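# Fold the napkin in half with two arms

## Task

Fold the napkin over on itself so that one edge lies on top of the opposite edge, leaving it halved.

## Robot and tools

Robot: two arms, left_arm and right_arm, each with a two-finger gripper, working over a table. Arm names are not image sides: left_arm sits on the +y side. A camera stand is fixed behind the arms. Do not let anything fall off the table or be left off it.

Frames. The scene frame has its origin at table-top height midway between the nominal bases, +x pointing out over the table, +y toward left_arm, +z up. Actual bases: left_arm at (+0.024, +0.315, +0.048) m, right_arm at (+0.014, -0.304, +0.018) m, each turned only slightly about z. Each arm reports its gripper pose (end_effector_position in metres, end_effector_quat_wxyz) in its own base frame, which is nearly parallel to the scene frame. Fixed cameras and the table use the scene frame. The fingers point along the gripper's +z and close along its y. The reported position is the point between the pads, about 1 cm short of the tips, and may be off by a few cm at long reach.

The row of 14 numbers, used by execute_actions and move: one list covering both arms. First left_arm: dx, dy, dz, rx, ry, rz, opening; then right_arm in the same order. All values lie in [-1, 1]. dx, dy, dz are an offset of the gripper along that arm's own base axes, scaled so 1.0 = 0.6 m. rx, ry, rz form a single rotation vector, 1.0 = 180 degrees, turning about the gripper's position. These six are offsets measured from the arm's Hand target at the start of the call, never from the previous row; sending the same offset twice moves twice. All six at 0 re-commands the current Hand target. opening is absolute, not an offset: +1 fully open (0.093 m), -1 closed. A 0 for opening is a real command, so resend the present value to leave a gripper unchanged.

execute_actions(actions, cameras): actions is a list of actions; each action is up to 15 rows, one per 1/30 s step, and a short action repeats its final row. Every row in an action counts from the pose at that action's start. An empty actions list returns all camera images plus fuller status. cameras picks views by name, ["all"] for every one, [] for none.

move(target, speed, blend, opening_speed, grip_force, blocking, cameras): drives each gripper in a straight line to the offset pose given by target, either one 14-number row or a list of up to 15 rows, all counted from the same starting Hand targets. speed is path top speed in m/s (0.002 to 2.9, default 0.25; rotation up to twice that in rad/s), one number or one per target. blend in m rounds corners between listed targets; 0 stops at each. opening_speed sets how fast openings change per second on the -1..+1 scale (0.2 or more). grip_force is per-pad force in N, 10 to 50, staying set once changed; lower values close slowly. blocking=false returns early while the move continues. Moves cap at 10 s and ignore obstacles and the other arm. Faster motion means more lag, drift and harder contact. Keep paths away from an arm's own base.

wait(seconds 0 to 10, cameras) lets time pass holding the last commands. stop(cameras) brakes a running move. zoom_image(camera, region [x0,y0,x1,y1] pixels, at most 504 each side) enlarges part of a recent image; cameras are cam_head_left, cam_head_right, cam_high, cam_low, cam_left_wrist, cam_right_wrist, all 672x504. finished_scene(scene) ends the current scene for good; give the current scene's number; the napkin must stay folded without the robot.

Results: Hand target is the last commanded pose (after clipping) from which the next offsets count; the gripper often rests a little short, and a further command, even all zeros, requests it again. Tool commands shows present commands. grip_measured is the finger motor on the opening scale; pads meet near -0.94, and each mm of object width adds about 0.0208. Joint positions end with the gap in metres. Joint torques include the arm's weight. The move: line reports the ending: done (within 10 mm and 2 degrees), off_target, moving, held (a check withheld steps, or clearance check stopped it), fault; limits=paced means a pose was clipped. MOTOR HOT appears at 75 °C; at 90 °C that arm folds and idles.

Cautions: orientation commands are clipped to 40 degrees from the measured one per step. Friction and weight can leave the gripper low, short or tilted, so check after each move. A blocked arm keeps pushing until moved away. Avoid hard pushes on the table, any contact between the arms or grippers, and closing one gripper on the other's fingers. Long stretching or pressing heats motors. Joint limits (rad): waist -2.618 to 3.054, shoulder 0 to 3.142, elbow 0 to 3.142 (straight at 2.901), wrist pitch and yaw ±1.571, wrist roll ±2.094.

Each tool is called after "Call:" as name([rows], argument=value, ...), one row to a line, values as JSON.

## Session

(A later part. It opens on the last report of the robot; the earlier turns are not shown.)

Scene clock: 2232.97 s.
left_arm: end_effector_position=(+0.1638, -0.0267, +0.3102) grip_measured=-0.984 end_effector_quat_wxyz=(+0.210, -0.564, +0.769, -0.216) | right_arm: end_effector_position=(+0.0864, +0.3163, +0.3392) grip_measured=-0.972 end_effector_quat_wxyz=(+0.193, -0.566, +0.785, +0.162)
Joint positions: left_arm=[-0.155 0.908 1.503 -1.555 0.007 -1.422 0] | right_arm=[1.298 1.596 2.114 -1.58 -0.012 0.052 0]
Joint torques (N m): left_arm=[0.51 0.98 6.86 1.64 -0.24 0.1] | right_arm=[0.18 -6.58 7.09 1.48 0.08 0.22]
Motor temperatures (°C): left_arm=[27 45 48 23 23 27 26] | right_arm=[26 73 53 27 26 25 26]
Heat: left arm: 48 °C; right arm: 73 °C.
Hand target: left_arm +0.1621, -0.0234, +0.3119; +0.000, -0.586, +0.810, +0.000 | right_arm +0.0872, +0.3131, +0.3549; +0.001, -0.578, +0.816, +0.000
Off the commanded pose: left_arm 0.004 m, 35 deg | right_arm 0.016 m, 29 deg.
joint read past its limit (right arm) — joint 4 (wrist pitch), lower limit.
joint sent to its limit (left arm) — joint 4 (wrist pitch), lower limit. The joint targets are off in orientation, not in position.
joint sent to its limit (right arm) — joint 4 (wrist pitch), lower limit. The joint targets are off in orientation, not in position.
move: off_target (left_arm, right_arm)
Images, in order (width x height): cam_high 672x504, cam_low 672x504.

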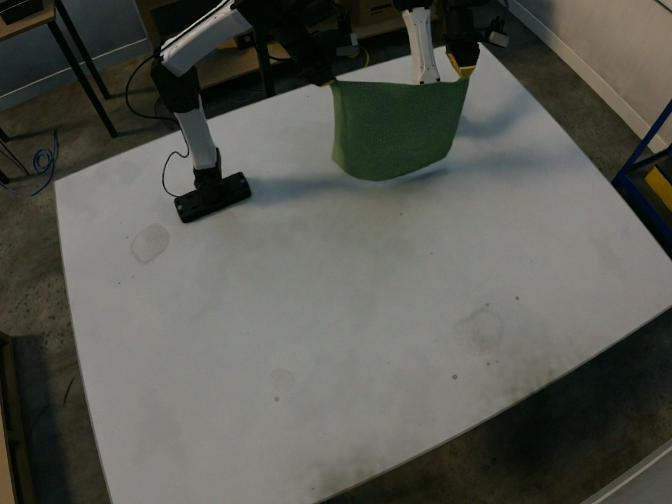

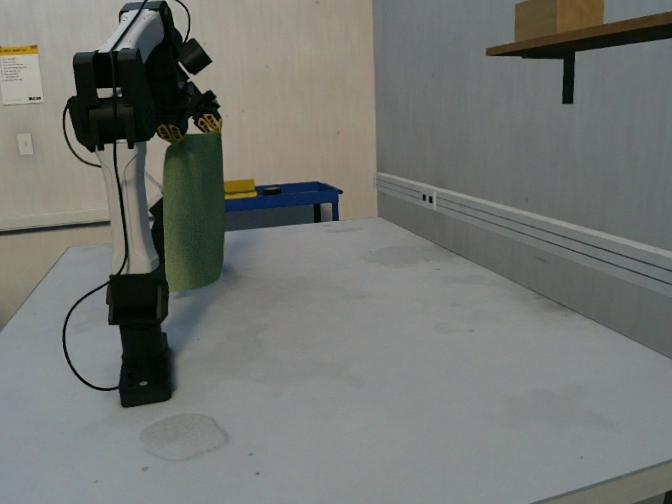

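Call:
move([
  [0.0949,-0.0314,-0.0633,0,0,0,-1,0.0944,-0.033,-0.075,0,0,0,-1],
  [0.2215,-0.0733,-0.1633,0,0,0,-1,0.2202,-0.077,-0.175,0,0,0,-1],
  [0.348,-0.1151,-0.305,0,0,0,-1,0.3461,-0.121,-0.3167,0,0,0,-1],
  [0.443,-0.1465,-0.4383,0,0,0,-1,0.4404,-0.154,-0.45,0,0,0,-1],
  [0.5062,-0.1675,-0.53,0,0,0,-1,0.5034,-0.176,-0.5417,0,0,0,-1],
  [0.5458,-0.1805,-0.57,0,0,0,-1,0.5427,-0.1898,-0.5817,0,0,0,-1],
  [0.5221,-0.1727,-0.48,0,0,0,-1,0.5191,-0.1815,-0.475,0,0,0,-1],
  [0.4271,-0.1413,-0.375,0,0,0,-1,0.4247,-0.1485,-0.375,0,0,0,-1],
  [0.3164,-0.1047,-0.3383,0,0,0,-1,0.3146,-0.11,-0.3383,0,0,0,-1],
  [0.2057,-0.068,-0.3633,0,0,0,-1,0.2045,-0.0715,-0.3583,0,0,0,-1],
  [0.1266,-0.0419,-0.4217,0,0,0,-1,0.1258,-0.044,-0.4167,0,0,0,-1],
  [0.0712,-0.0235,-0.4967,0,0,0,-1,0.0708,-0.0248,-0.5,0,0,0,-1],
  [0.0475,-0.0157,-0.5383,0,0,0,-1,0.0472,-0.0165,-0.545,0,0,0,-1],
], speed=0.25, blend=[0.03,0.03,0.03,0.03,0.01,0,0.02,0.03,0.03,0.03,0.02,0.01,0], cameras=["all"])

Scene clock: 2273.13 s.
left_arm: end_effector_position=(+0.1906, -0.0350, -0.0101) grip_measured=-0.984 end_effector_quat_wxyz=(-0.006, -0.588, +0.809, +0.004) | right_arm: end_effector_position=(+0.1141, +0.3052, +0.0313) grip_measured=-0.972 end_effector_quat_wxyz=(-0.003, -0.583, +0.812, +0.006)
Joint positions: left_arm=[-0.179 1.455 0.61 -0.739 0.003 -1.437 0] | right_arm=[1.206 1.845 1.223 -0.948 -0.014 -0.039 0]
Joint torques (N m): left_arm=[0.51 -5.39 4.72 0.56 -0.19 0.05] | right_arm=[0.2 -7.58 3.99 0.55 0.1 0.22]
Motor temperatures (°C): left_arm=[27 41 46 25 23 27 26] | right_arm=[26 63 53 29 26 25 26]
Heat: left arm: 46 °C; right arm: 63 °C.
Hand target: left_arm +0.1906, -0.0328, -0.0110; +0.000, -0.586, +0.810, +0.000 | right_arm +0.1155, +0.3033, +0.0279; +0.001, -0.578, +0.816, +0.000
Off the commanded pose: left_arm 0.002 m, 1 deg | right_arm 0.004 m, 1 deg.
move: done

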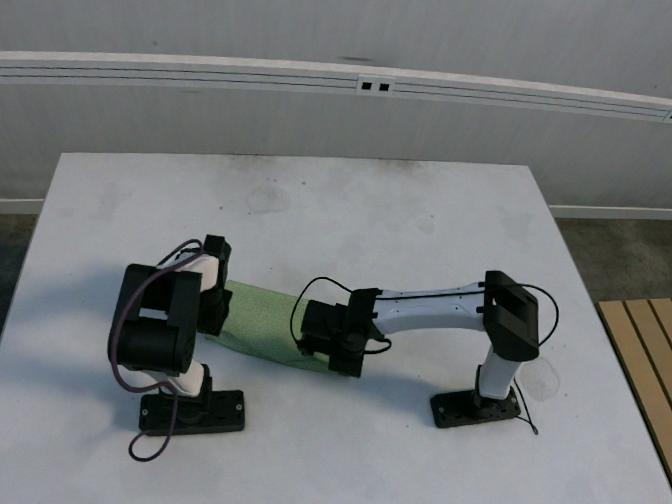

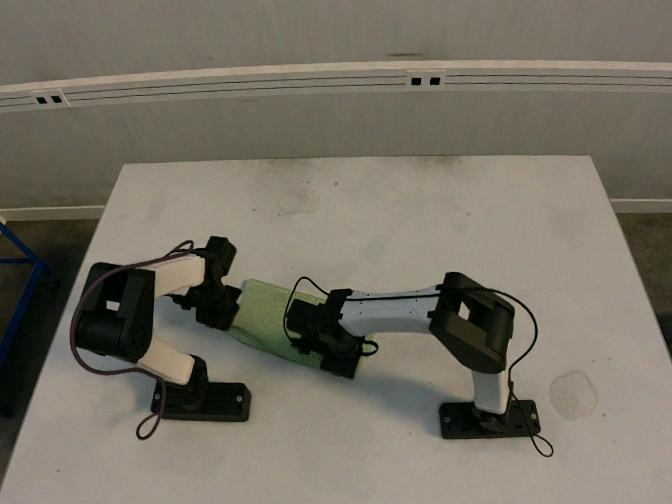

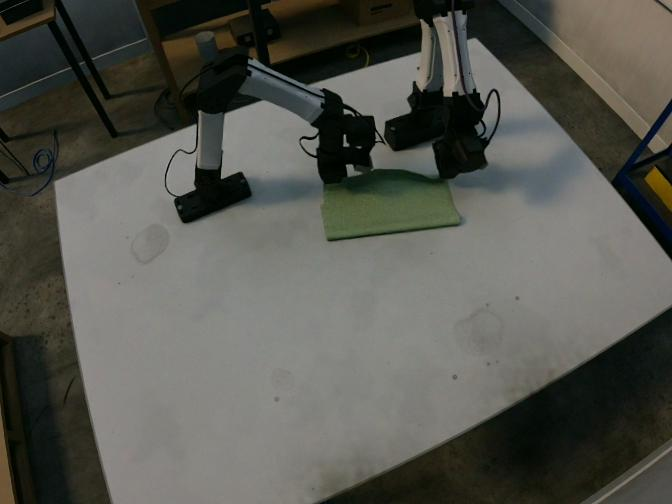

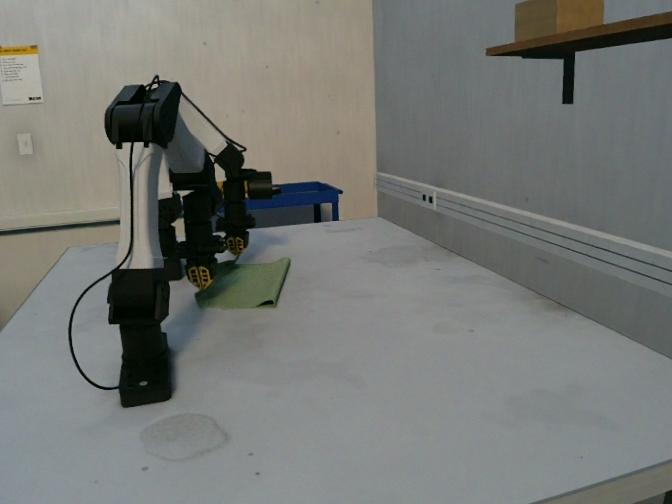

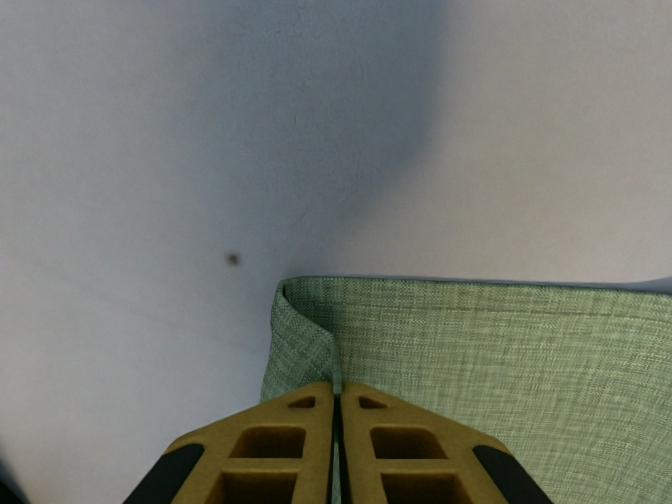

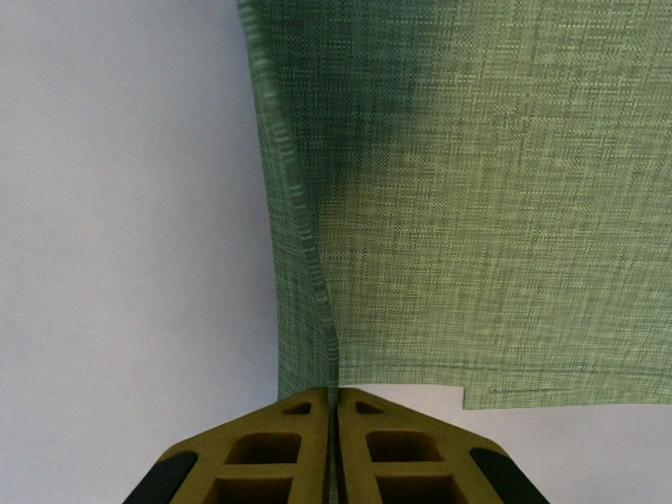

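Call:
zoom_image(camera="cam_left_wrist", region=[220, 240, 430, 430])

Call:
zoom_image(camera="cam_right_wrist", region=[200, 200, 500, 425])

Call:
zoom_image(camera="cam_low", region=[175, 230, 325, 330])

Scaled by 2.400 from the camera's 672x504 image, which has a finer 960x720 frame.

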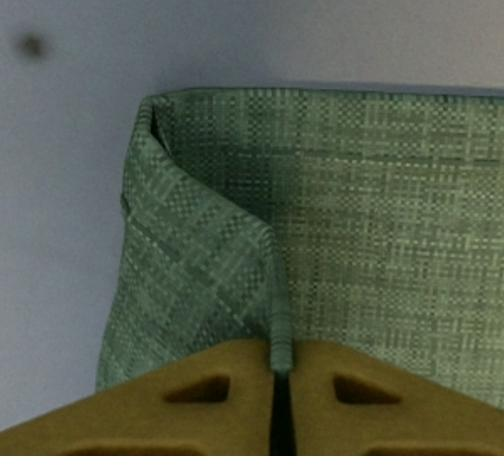

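Scaled by 1.680 from the camera's 672x504 image, which has a finer 960x720 frame.

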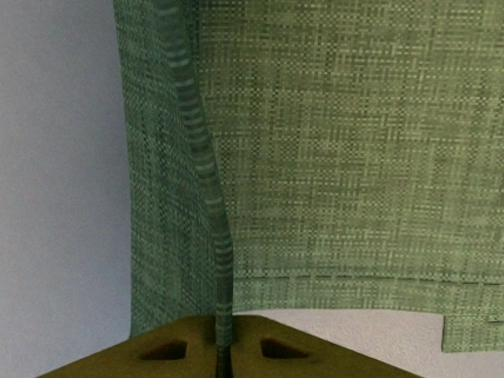

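Scaled by 3.360 from the camera's 672x504 image, which has a finer 960x720 frame.

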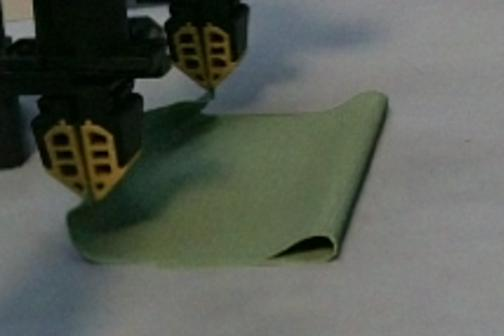

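Call:
move([
  [0,0,0.225,0,0,0,-1,0,0,0.2333,0,0,0,-1],
  [0,0,0.395,0,0,0,-1,0,0,0.4033,0,0,0,-1],
  [0,0,0.5933,0,0,0,-1,0,0,0.6,0,0,0,-1],
], speed=0.25, blend=[0.03,0.03,0], cameras=["cam_high","cam_low"])

Scene clock: 2315.73 s.
left_arm: end_effector_position=(+0.1929, -0.0354, +0.3421) grip_measured=-0.984 end_effector_quat_wxyz=(+0.220, -0.557, +0.767, -0.232) | right_arm: end_effector_position=(+0.1147, +0.3067, +0.3747) grip_measured=-0.972 end_effector_quat_wxyz=(+0.253, -0.556, +0.772, +0.175)
Joint positions: left_arm=[-0.179 1.044 1.677 -1.553 0.003 -1.436 0] | right_arm=[1.206 1.585 2.221 -1.58 -0.014 -0.038 0]
Joint torques (N m): left_arm=[0.53 -0.2 7.09 1.68 -0.15 0.04] | right_arm=[0.09 -5.71 6.45 1.68 0.08 0.2]
Motor temperatures (°C): left_arm=[27 40 42 24 23 27 27] | right_arm=[26 64 48 28 26 25 26]
Heat: left arm: 42 °C; right arm: 64 °C.
Hand target: left_arm +0.1906, -0.0329, +0.3450; +0.000, -0.586, +0.811, +0.000 | right_arm +0.1155, +0.3033, +0.3879; +0.001, -0.578, +0.816, +0.000
Off the commanded pose: left_arm 0.005 m, 37 deg | right_arm 0.014 m, 36 deg.
joint read past its limit (right arm) — joint 4 (wrist pitch), lower limit.
joint sent to its limit (left arm) — joint 4 (wrist pitch), lower limit. The joint targets are off in orientation, not in position.
joint sent to its limit (right arm) — joint 4 (wrist pitch), lower limit. The joint targets are off in orientation, not in position.
move: off_target (left_arm, right_arm)
Images, in order (width x height): cam_high 672x504, cam_low 672x504.

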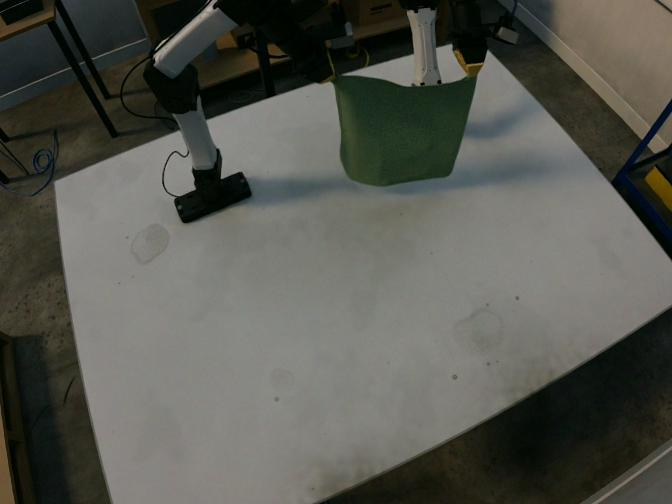

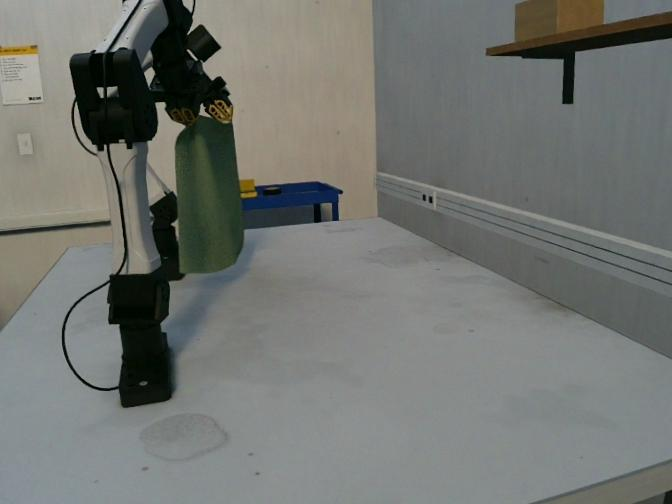

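Call:
zoom_image(camera="cam_high", region=[310, 50, 510, 210])

Call:
zoom_image(camera="cam_low", region=[140, 80, 290, 290])

Call:
execute_actions(actions=[], cameras=["cam_head_left", "cam_head_right", "cam_left_wrist", "cam_right_wrist"])

Scaled by 2.520 from the camera's 672x504 image, which has a finer 960x720 frame.

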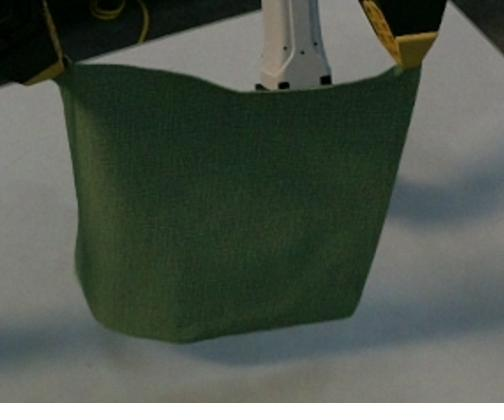

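Scaled by 2.400 from the camera's 672x504 image, which has a finer 960x720 frame.

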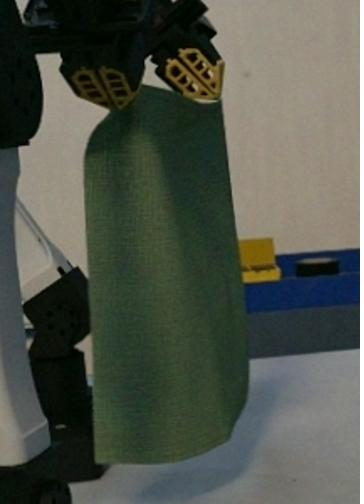

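Scene clock: 2325.50 s.
left_arm: end_effector_position=(+0.1929, -0.0354, +0.3421) grip_measured=-0.984 end_effector_quat_wxyz=(+0.220, -0.557, +0.767, -0.232) | right_arm: end_effector_position=(+0.1146, +0.3066, +0.3747) grip_measured=-0.972 end_effector_quat_wxyz=(+0.253, -0.556, +0.772, +0.175)
Joint positions: left_arm=[-0.179 1.044 1.677 -1.553 0.003 -1.436 0] | right_arm=[1.206 1.585 2.221 -1.581 -0.014 -0.038 0]
Joint velocities: within noise
Joint torques (N m): left_arm=[0.51 -0.2 7.13 1.68 -0.15 0.04] | right_arm=[0.08 -5.68 6.6 1.71 0.08 0.2]
Motor temperatures (°C): left_arm=[27 39 43 25 23 27 27] | right_arm=[26 62 49 30 26 25 26]
Heat: left arm: 43 °C; right arm: 62 °C.
Hand target: left_arm +0.1906, -0.0329, +0.3450; +0.000, -0.586, +0.811, +0.000 | right_arm +0.1155, +0.3033, +0.3879; +0.001, -0.578, +0.816, +0.000
Tool commands: left_gripper/opening=-1.0 right_gripper/opening=-1.0
Off the commanded pose: left_arm 0.005 m, 37 deg | right_arm 0.014 m, 36 deg.
joint read past its limit (right arm) — joint 4 (wrist pitch), lower limit.
Images, in order (width x height): cam_head_left 672x504, cam_head_right 672x504, cam_left_wrist 672x504, cam_right_wrist 672x504.

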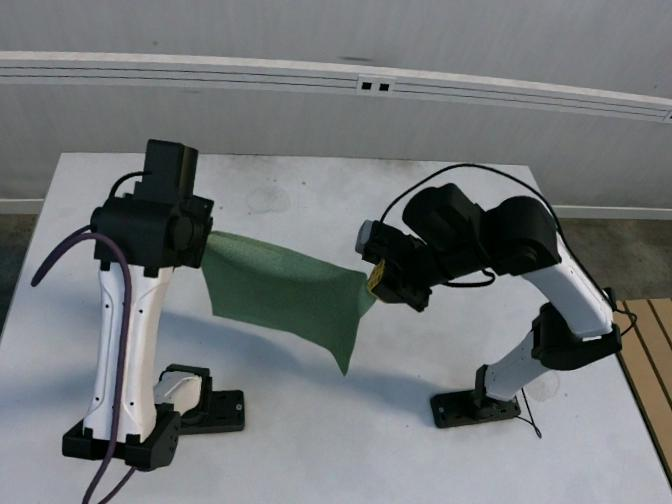

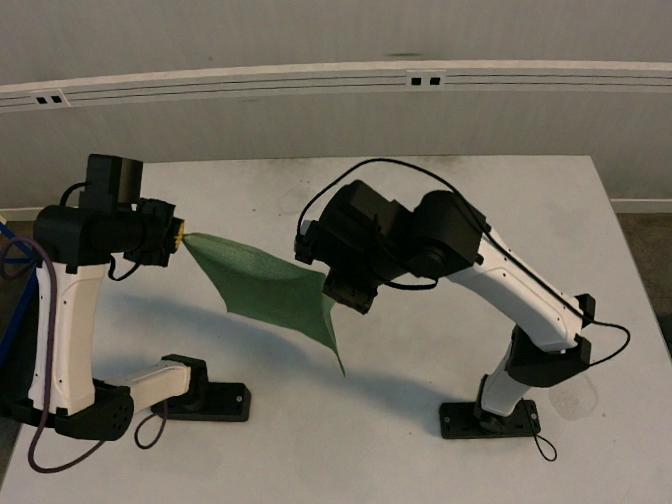

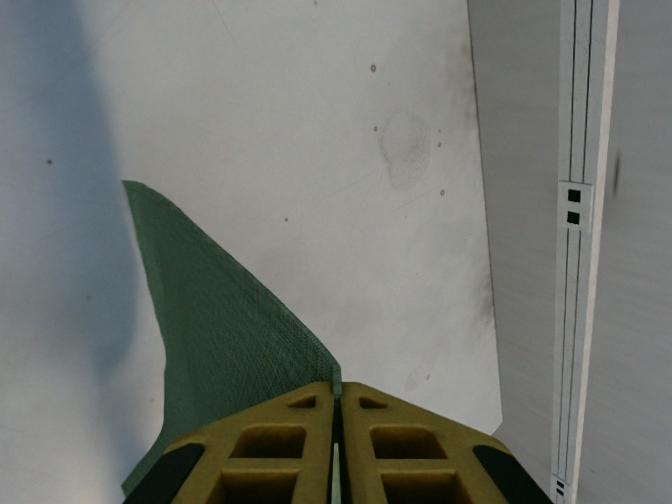

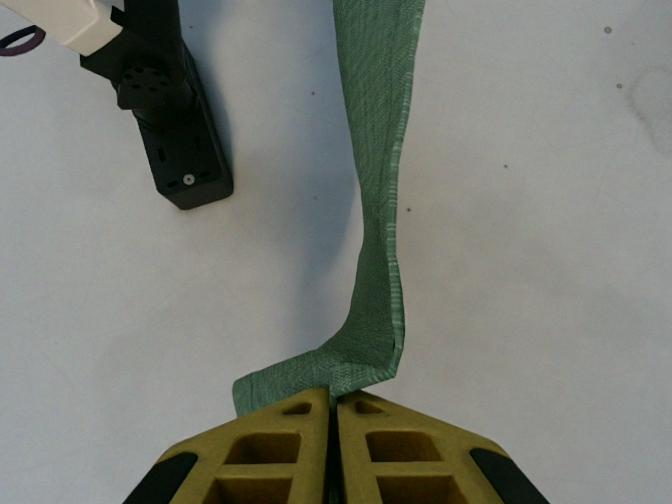

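Call:
move([
  [0.0791,-0.0262,-0.135,0,0,0,-1,0.0787,-0.0275,-0.13,0,0,0,-1],
  [0.2057,-0.068,-0.235,0,0,0,-1,0.2045,-0.0715,-0.23,0,0,0,-1],
  [0.3164,-0.1047,-0.36,0,0,0,-1,0.3146,-0.11,-0.3633,0,0,0,-1],
  [0.4113,-0.1361,-0.4933,0,0,0,-1,0.409,-0.143,-0.5017,0,0,0,-1],
  [0.4746,-0.157,-0.585,0,0,0,-1,0.4719,-0.165,-0.5967,0,0,0,-1],
  [0.4983,-0.1648,-0.625,0,0,0,-1,0.4955,-0.1733,-0.6367,0,0,0,-1],
  [0.4983,-0.1648,-0.625,0,0,0,-0.2,0.4955,-0.1733,-0.6367,0,0,0,-0.2],
  [0.4983,-0.1648,-0.535,0,0,0,-0.2,0.4955,-0.1733,-0.5465,0,0,0,-0.2],
  [0.1582,-0.0523,-0.385,0,0,0,-0.2,0.1573,-0.055,-0.3967,0,0,0,-0.2],
], speed=[0.25,0.25,0.25,0.25,0.25,0.15,0.15,0.2,0.35], blend=[0.03,0.03,0.03,0.03,0.01,0,0,0.01,0], cameras=["all"])

Scene clock: 2353.53 s.
left_arm: end_effector_position=(+0.2872, -0.0672, +0.1164) grip_measured=-0.203 end_effector_quat_wxyz=(+0.000, -0.589, +0.808, -0.002) | right_arm: end_effector_position=(+0.2094, +0.2768, +0.1413) grip_measured=-0.202 end_effector_quat_wxyz=(-0.009, -0.587, +0.810, +0.003)
Joint positions: left_arm=[-0.228 1.657 1.347 -1.258 0.003 -1.487 0.035] | right_arm=[0.918 1.876 1.708 -1.419 -0.01 -0.336 0.036]
Joint torques (N m): left_arm=[0.42 -7.9 5.6 0.51 -0.18 0.04] | right_arm=[-0.49 -10.86 4.63 0.27 0.06 0.22]
Motor temperatures (°C): left_arm=[27 40 43 26 23 27 27] | right_arm=[26 60 49 31 26 25 26]
Heat: left arm: 43 °C; right arm: 60 °C.
Hand target: left_arm +0.2855, -0.0643, +0.1139; +0.000, -0.586, +0.811, +0.000 | right_arm +0.2099, +0.2703, +0.1498; +0.001, -0.578, +0.816, +0.000
Off the commanded pose: left_arm 0.004 m, 0 deg | right_arm 0.011 m, 2 deg.
move: off_target (right_arm)

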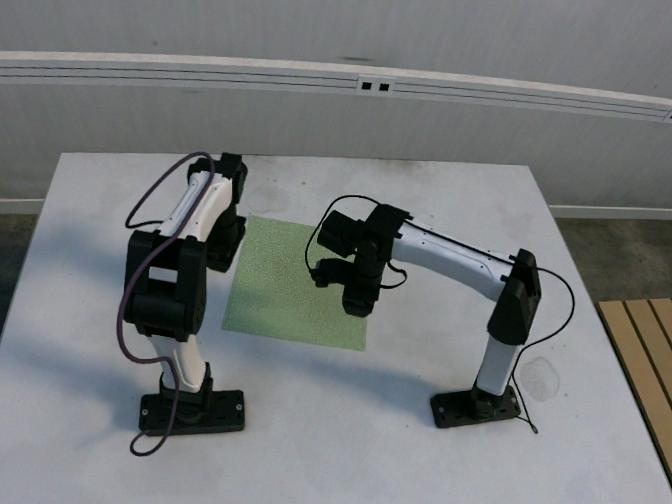

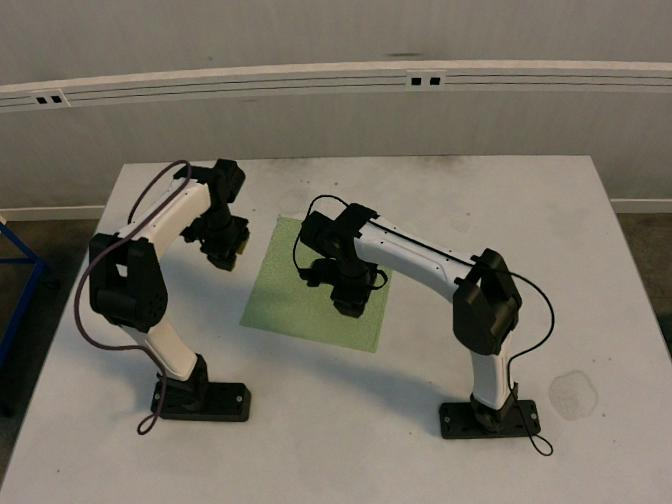

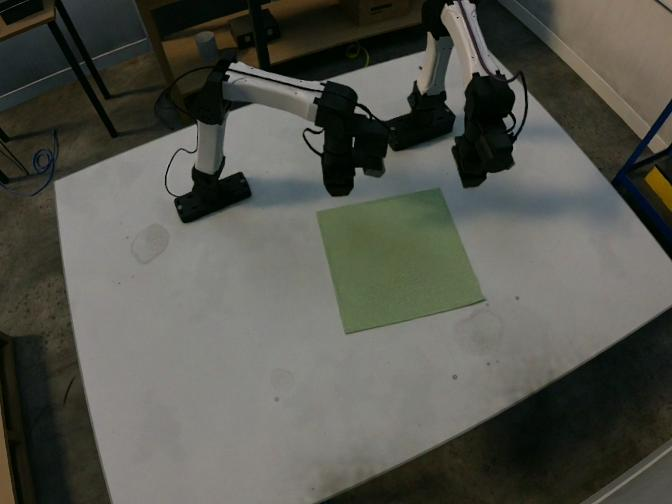

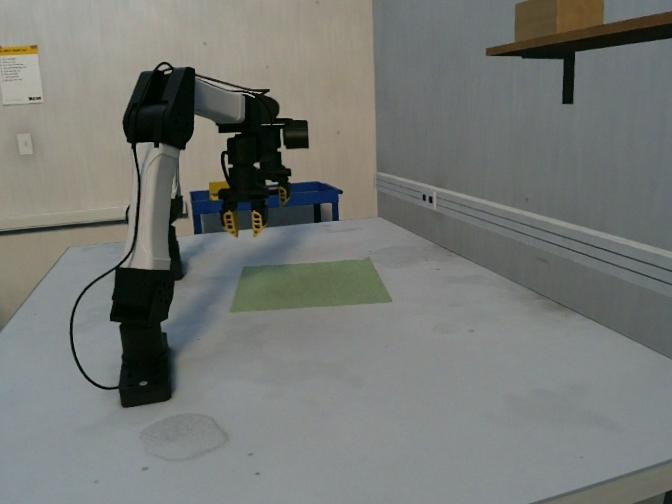

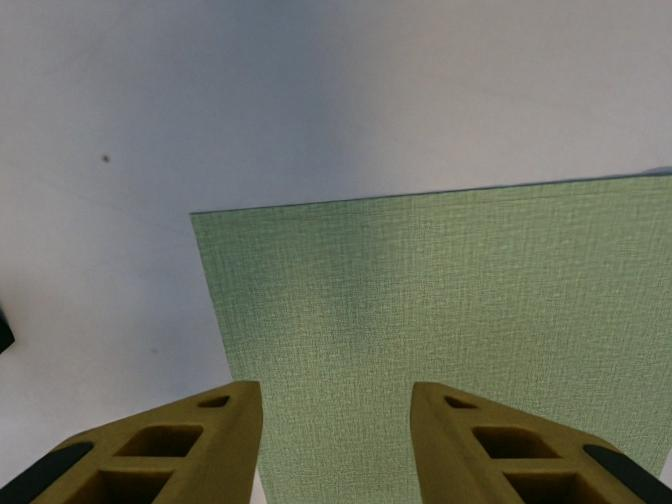

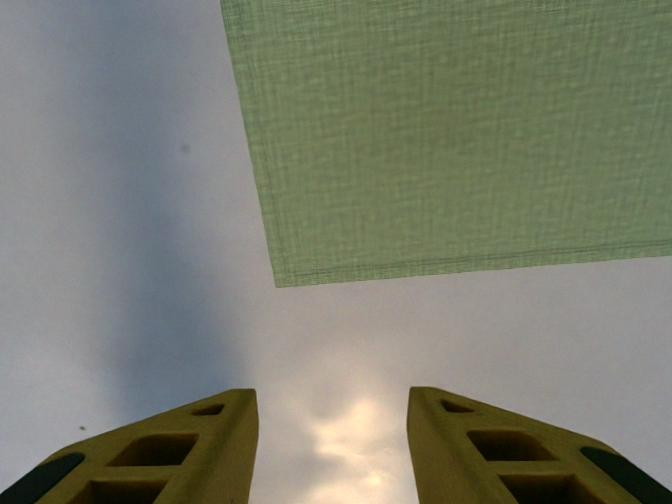

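Call:
move([
  [-0.0903,-0.0267,-0.2,0,0,0.038,-1,-0.009,0.0025,-0.2,0,0,0.038,-1],
  [-0.0903,-0.0267,-0.27,0,0,0.038,-1,-0.009,0.0025,-0.275,0,0,0.038,-1],
  [-0.172,-0.01,-0.27,0,0,0.038,-1,-0.0903,0.0205,-0.275,0,0,0.038,-1],
  [-0.172,-0.01,-0.05,0,0,0.038,-0.35,-0.0903,0.0205,-0.05,0,0,0.038,-0.35],
  [0.3158,-0.1178,-0.0733,0,0,0.038,-0.35,0.3885,-0.1122,-0.0667,0,0,0.038,-0.35],
], speed=[0.25,0.12,0.15,0.3,0.35], blend=[0.005,0,0,0.02,0], cameras=["cam_left_wrist","cam_right_wrist","cam_high"])

Scene clock: 2399.37 s.
left_arm: end_effector_position=(+0.4743, -0.1379, +0.0745) grip_measured=-0.353 end_effector_quat_wxyz=(+0.008, -0.636, +0.772, -0.011) | right_arm: end_effector_position=(+0.4400, +0.1972, +0.1065) grip_measured=-0.352 end_effector_quat_wxyz=(+0.023, -0.619, +0.785, -0.012)
Joint positions: left_arm=[-0.283 2.576 2.584 -1.552 -0.001 -1.662 0.028] | right_arm=[0.426 2.48 2.532 -1.572 0.012 -0.91 0.028]
Joint torques (N m): left_arm=[0.42 -12.83 8.98 0.26 -0.13 0.05] | right_arm=[0.39 -11.18 8.18 0.38 -0.16 -0.05]
Motor temperatures (°C): left_arm=[27 41 43 25 23 27 26] | right_arm=[26 66 48 29 26 25 26]
Heat: left arm: 43 °C; right arm: 66 °C.
Hand target: left_arm +0.4750, -0.1348, +0.0700; +0.000, -0.633, +0.774, +0.000 | right_arm +0.4429, +0.2030, +0.1099; +0.001, -0.626, +0.780, +0.000
Off the commanded pose: left_arm 0.005 m, 2 deg | right_arm 0.007 m, 3 deg.
joint sent to its limit (left arm) — joint 4 (wrist pitch), lower limit. The joint targets still meet the commanded pose.
joint sent to its limit (right arm) — joint 4 (wrist pitch), lower limit. The joint targets are off in orientation, not in position.
move: off_target (right_arm); blend cut to 0 m at target 4; target 4's new opening was sent with right_arm's hand 0.014 m and 2 deg from that target
Images, in order (width x height): cam_high 672x504, cam_left_wrist 672x504, cam_right_wrist 672x504.

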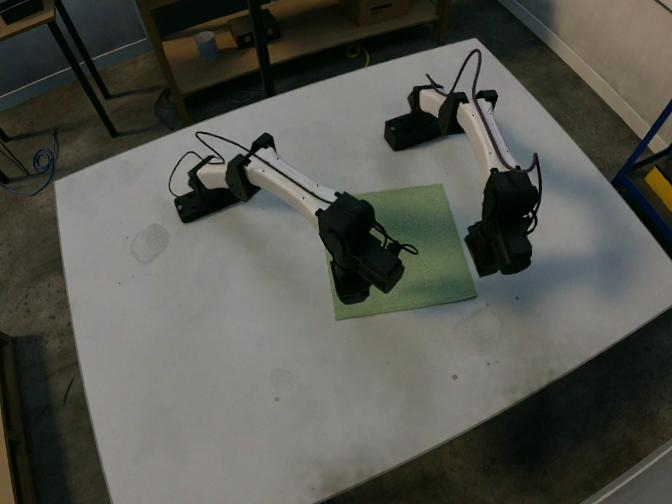

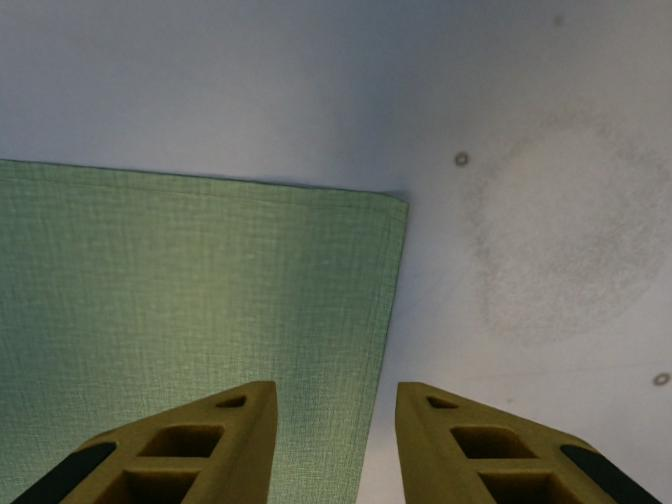

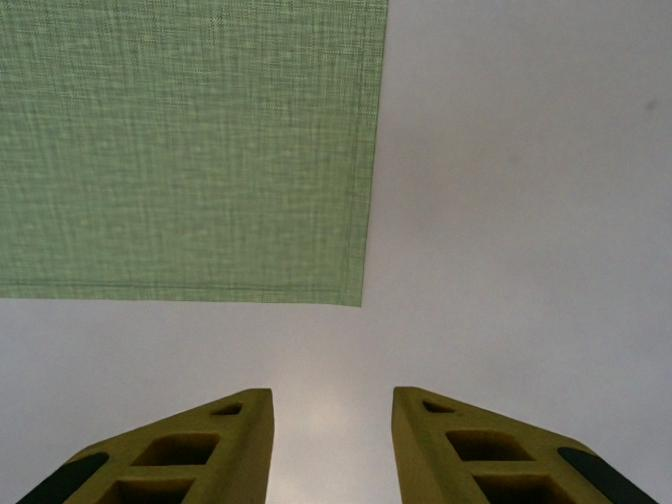

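Call:
move([
  [0.054,-0.0125,-0.1167,0,0,0,-0.35,0.023,-0.052,-0.1333,0,0,0,-0.35],
  [0.054,-0.0125,-0.2133,0,0,0,-0.35,0.023,-0.052,-0.2215,0,0,0,-0.35],
  [0.054,-0.0125,-0.2133,0,0,0,-1,0.023,-0.052,-0.2215,0,0,0,-1],
  [0.054,-0.0125,-0.08,0,0,0,-1,0.023,-0.052,-0.08,0,0,0,-1],
], speed=[0.2,0.12,0.1,0.15], opening_speed=0.8, cameras=["cam_left_wrist","cam_right_wrist"])

Scene clock: 2429.90 s.
left_arm: end_effector_position=(+0.5025, -0.1455, +0.0009) grip_measured=-0.984 end_effector_quat_wxyz=(+0.005, -0.635, +0.773, -0.006) | right_arm: end_effector_position=(+0.4524, +0.1690, +0.0607) grip_measured=-0.972 end_effector_quat_wxyz=(-0.005, -0.621, +0.784, +0.000)
Joint positions: left_arm=[-0.282 2.859 2.844 -1.54 -0.001 -1.657 0] | right_arm=[0.358 2.527 2.435 -1.488 0.002 -0.981 0]
Joint torques (N m): left_arm=[0.54 -18.51 8.69 0.25 -0.15 0.04] | right_arm=[0.21 -11.14 8.44 0.22 -0.09 -0.03]
Motor temperatures (°C): left_arm=[27 52 44 24 23 27 26] | right_arm=[26 75 49 29 26 25 26]
Heat: left arm: 52 °C; right arm: 75 °C. Fold the right arm in close to its base, or ease its load, before you think long.
Hand target: left_arm +0.5074, -0.1423, +0.0221; +0.000, -0.633, +0.774, +0.000 | right_arm +0.4568, +0.1718, +0.0619; +0.001, -0.626, +0.780, +0.000
Off the commanded pose: left_arm 0.022 m, 1 deg | right_arm 0.005 m, 1 deg.
MOTOR HOT: joint 2 (shoulder) of the right arm reports 75 °C; the controller's stop level is 90 °C. To cool a motor, set the load down, stop pushing, or move to a pose that needs little force.
elbow stopped short (left arm): the move would have taken joint 3 (elbow) straighter than the controller allows.
move: off_target (left_arm); target 3's new opening was sent with right_arm's hand 0.021 m and 1 deg from that target
Images, in order (width x height): cam_left_wrist 672x504, cam_right_wrist 672x504.

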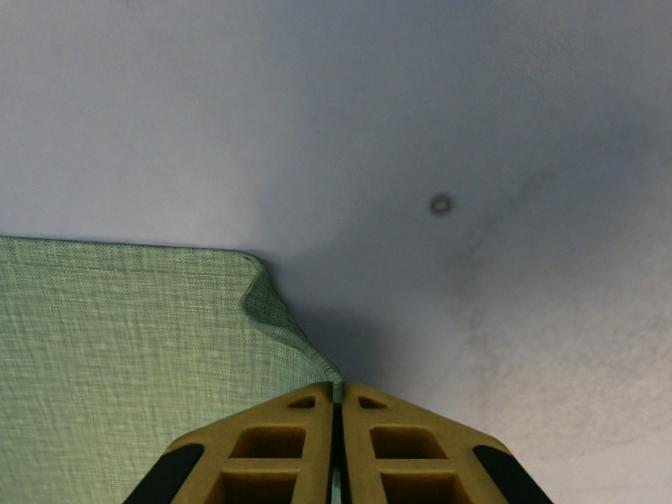

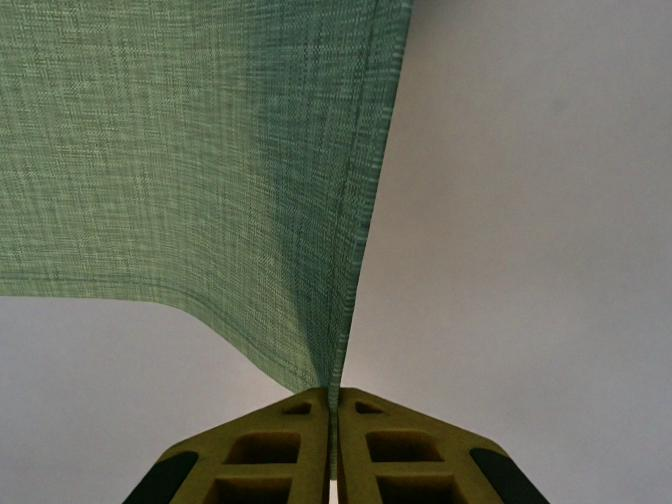

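Call:
move([
  [-0.0323,0.0081,0.0617,0,0,0,-1,-0.0322,0.0087,0.0633,0,0,0,-1],
  [-0.1293,0.0325,0.1367,0,0,0,-1,-0.1287,0.0347,0.1383,0,0,0,-1],
  [-0.2425,0.061,0.1533,0,0,0,-1,-0.2414,0.0651,0.155,0,0,0,-1],
  [-0.3395,0.0854,0.1117,0,0,0,-1,-0.3379,0.0912,0.1183,0,0,0,-1],
  [-0.4123,0.1037,0.045,0,0,0,-1,-0.4103,0.1107,0.0483,0,0,0,-1],
  [-0.4608,0.1159,-0.0217,0,0,0,-1,-0.4586,0.1237,-0.0217,0,0,0,-1],
  [-0.485,0.122,-0.055,0,0,0,-1,-0.4827,0.1303,-0.0567,0,0,0,-1],
], speed=0.25, blend=[0.02,0.03,0.03,0.03,0.02,0.01,0], cameras=["cam_left_wrist","cam_right_wrist","cam_high","cam_low"])

Call:
zoom_image(camera="cam_low", region=[175, 230, 325, 330])

Scene clock: 2451.53 s.
left_arm: end_effector_position=(+0.2166, -0.0687, -0.0113) grip_measured=-0.984 end_effector_quat_wxyz=(-0.007, -0.630, +0.776, +0.005) | right_arm: end_effector_position=(+0.1674, +0.2490, +0.0207) grip_measured=-0.972 end_effector_quat_wxyz=(-0.016, -0.630, +0.776, -0.005)
Joint positions: left_arm=[-0.302 1.593 0.734 -0.728 0.007 -1.666 0] | right_arm=[0.979 1.8 1.119 -0.923 0.001 -0.384 0]
Joint torques (N m): left_arm=[-0.68 -7.04 4.62 0.52 -0.22 -0.21] | right_arm=[0.27 -10.07 3.62 0.41 -0.05 0.23]
Motor temperatures (°C): left_arm=[27 64 45 24 23 27 26] | right_arm=[26 72 49 28 26 25 26]
Heat: left arm: 64 °C; right arm: 72 °C.
Hand target: left_arm +0.2164, -0.0692, -0.0110; +0.000, -0.633, +0.774, +0.000 | right_arm +0.1671, +0.2500, +0.0278; +0.001, -0.626, +0.780, +0.000
Off the commanded pose: left_arm 0.001 m, 1 deg | right_arm 0.007 m, 2 deg.
MOTOR HOT: cleared for the motors of the right arm.
move: done
Images, in order (width x height): cam_high 672x504, cam_low 672x504, cam_left_wrist 672x504, cam_right_wrist 672x504.

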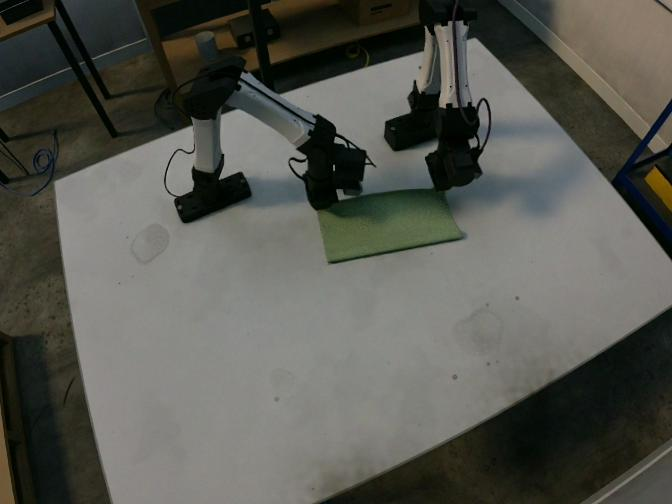

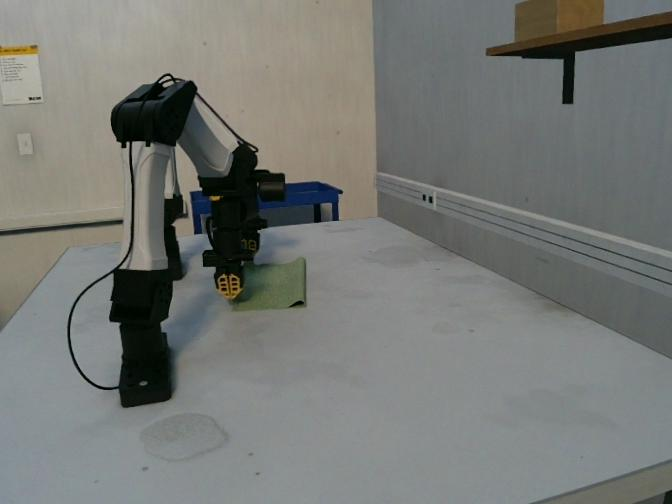

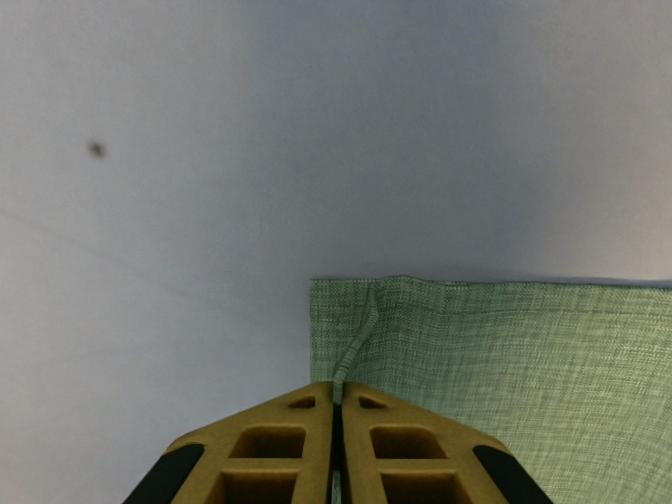

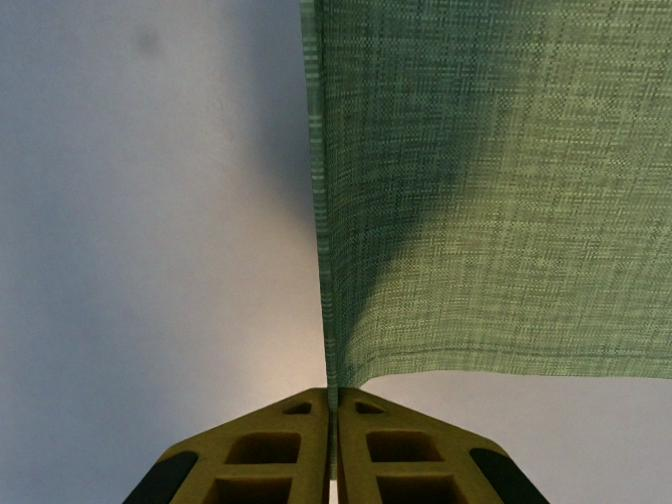

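Scaled by 3.360 from the camera's 672x504 image, which has a finer 960x720 frame.

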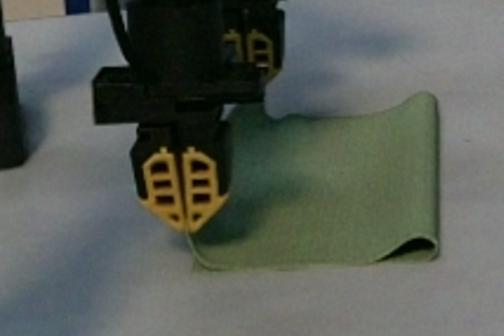

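Call:
move([
  [0.0049,-0.0012,-0.0383,0,0,0,-1,0.0177,-0.0048,-0.0317,0,0,0,-1],
  [0.0049,-0.0012,-0.0383,0,0,0,-0.5,0.0177,-0.0048,-0.0317,0,0,0,-0.5],
  [0.0049,-0.0012,0.0817,0,0,0,-0.5,0.0177,-0.0048,0.0883,0,0,0,-0.5],
], speed=[0.08,0.1,0.15], opening_speed=1.0, cameras=["all"])

Call:
zoom_image(camera="cam_low", region=[175, 230, 325, 330])

Call:
zoom_image(camera="cam_high", region=[300, 160, 480, 295])

Scene clock: 2495.23 s.
left_arm: end_effector_position=(+0.2161, -0.0685, +0.0310) grip_measured=-0.503 end_effector_quat_wxyz=(-0.007, -0.630, +0.776, +0.004) | right_arm: end_effector_position=(+0.1712, +0.2405, +0.0650) grip_measured=-0.502 end_effector_quat_wxyz=(-0.025, -0.623, +0.782, -0.008)
Joint positions: left_arm=[-0.302 1.495 0.833 -0.923 0.007 -1.666 0.021] | right_arm=[0.953 1.74 1.232 -1.115 0.001 -0.392 0.021]
Joint torques (N m): left_arm=[-0.61 -6.26 8.13 0.18 -0.22 -0.19] | right_arm=[-0.34 -9.22 7.68 0.18 -0.04 -0.06]
Motor temperatures (°C): left_arm=[27 51 41 24 23 27 27] | right_arm=[26 72 46 28 26 25 26]
Heat: left arm: 51 °C; right arm: 72 °C.
Hand target: left_arm +0.2194, -0.0699, +0.0380; +0.000, -0.633, +0.774, +0.000 | right_arm +0.1778, +0.2471, +0.0809; +0.001, -0.626, +0.780, +0.000
Off the commanded pose: left_arm 0.008 m, 1 deg | right_arm 0.018 m, 3 deg.
move: off_target (right_arm)

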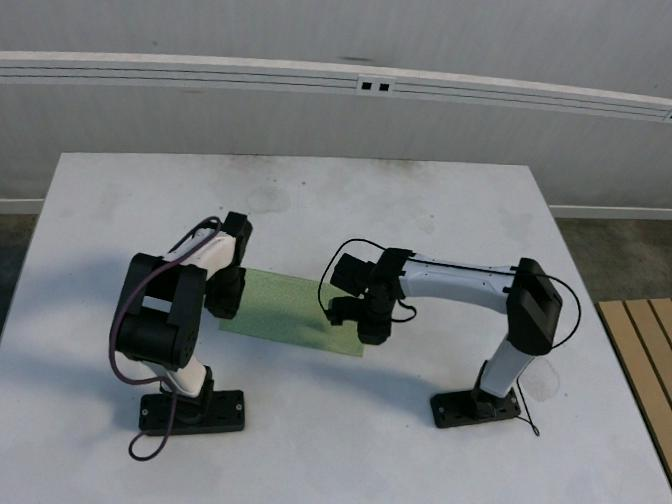

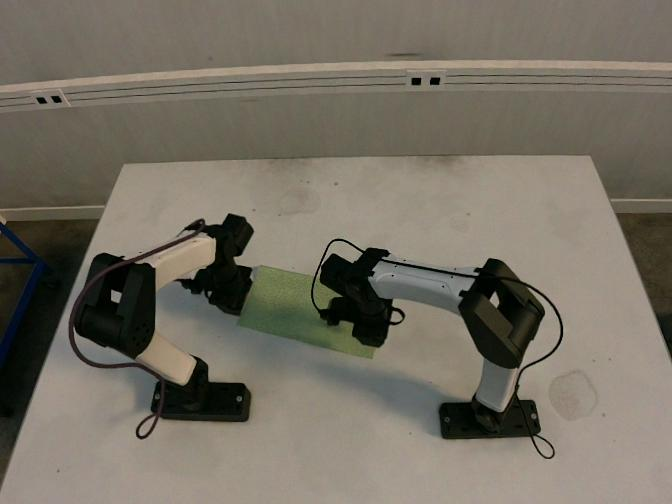

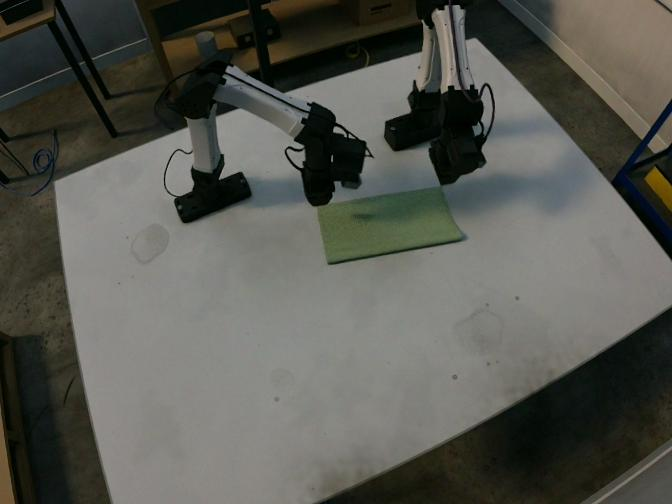

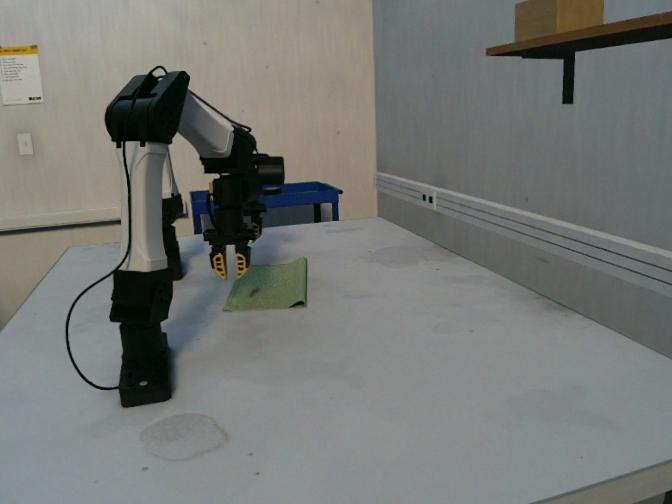

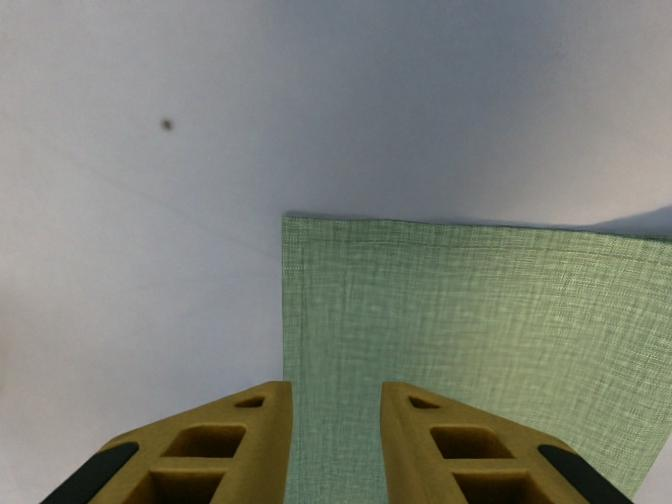

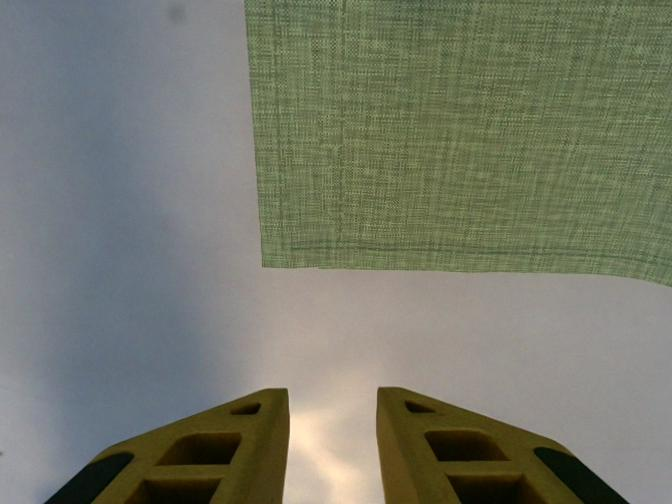

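Scaled by 3.360 from the camera's 672x504 image, which has a finer 960x720 frame.

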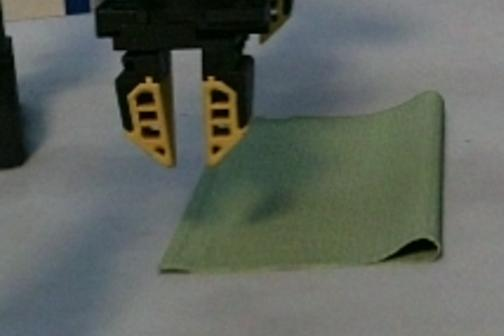

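Scaled by 2.800 from the camera's 672x504 image, which has a finer 960x720 frame.

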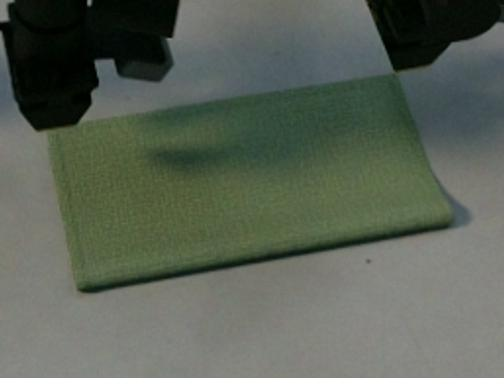

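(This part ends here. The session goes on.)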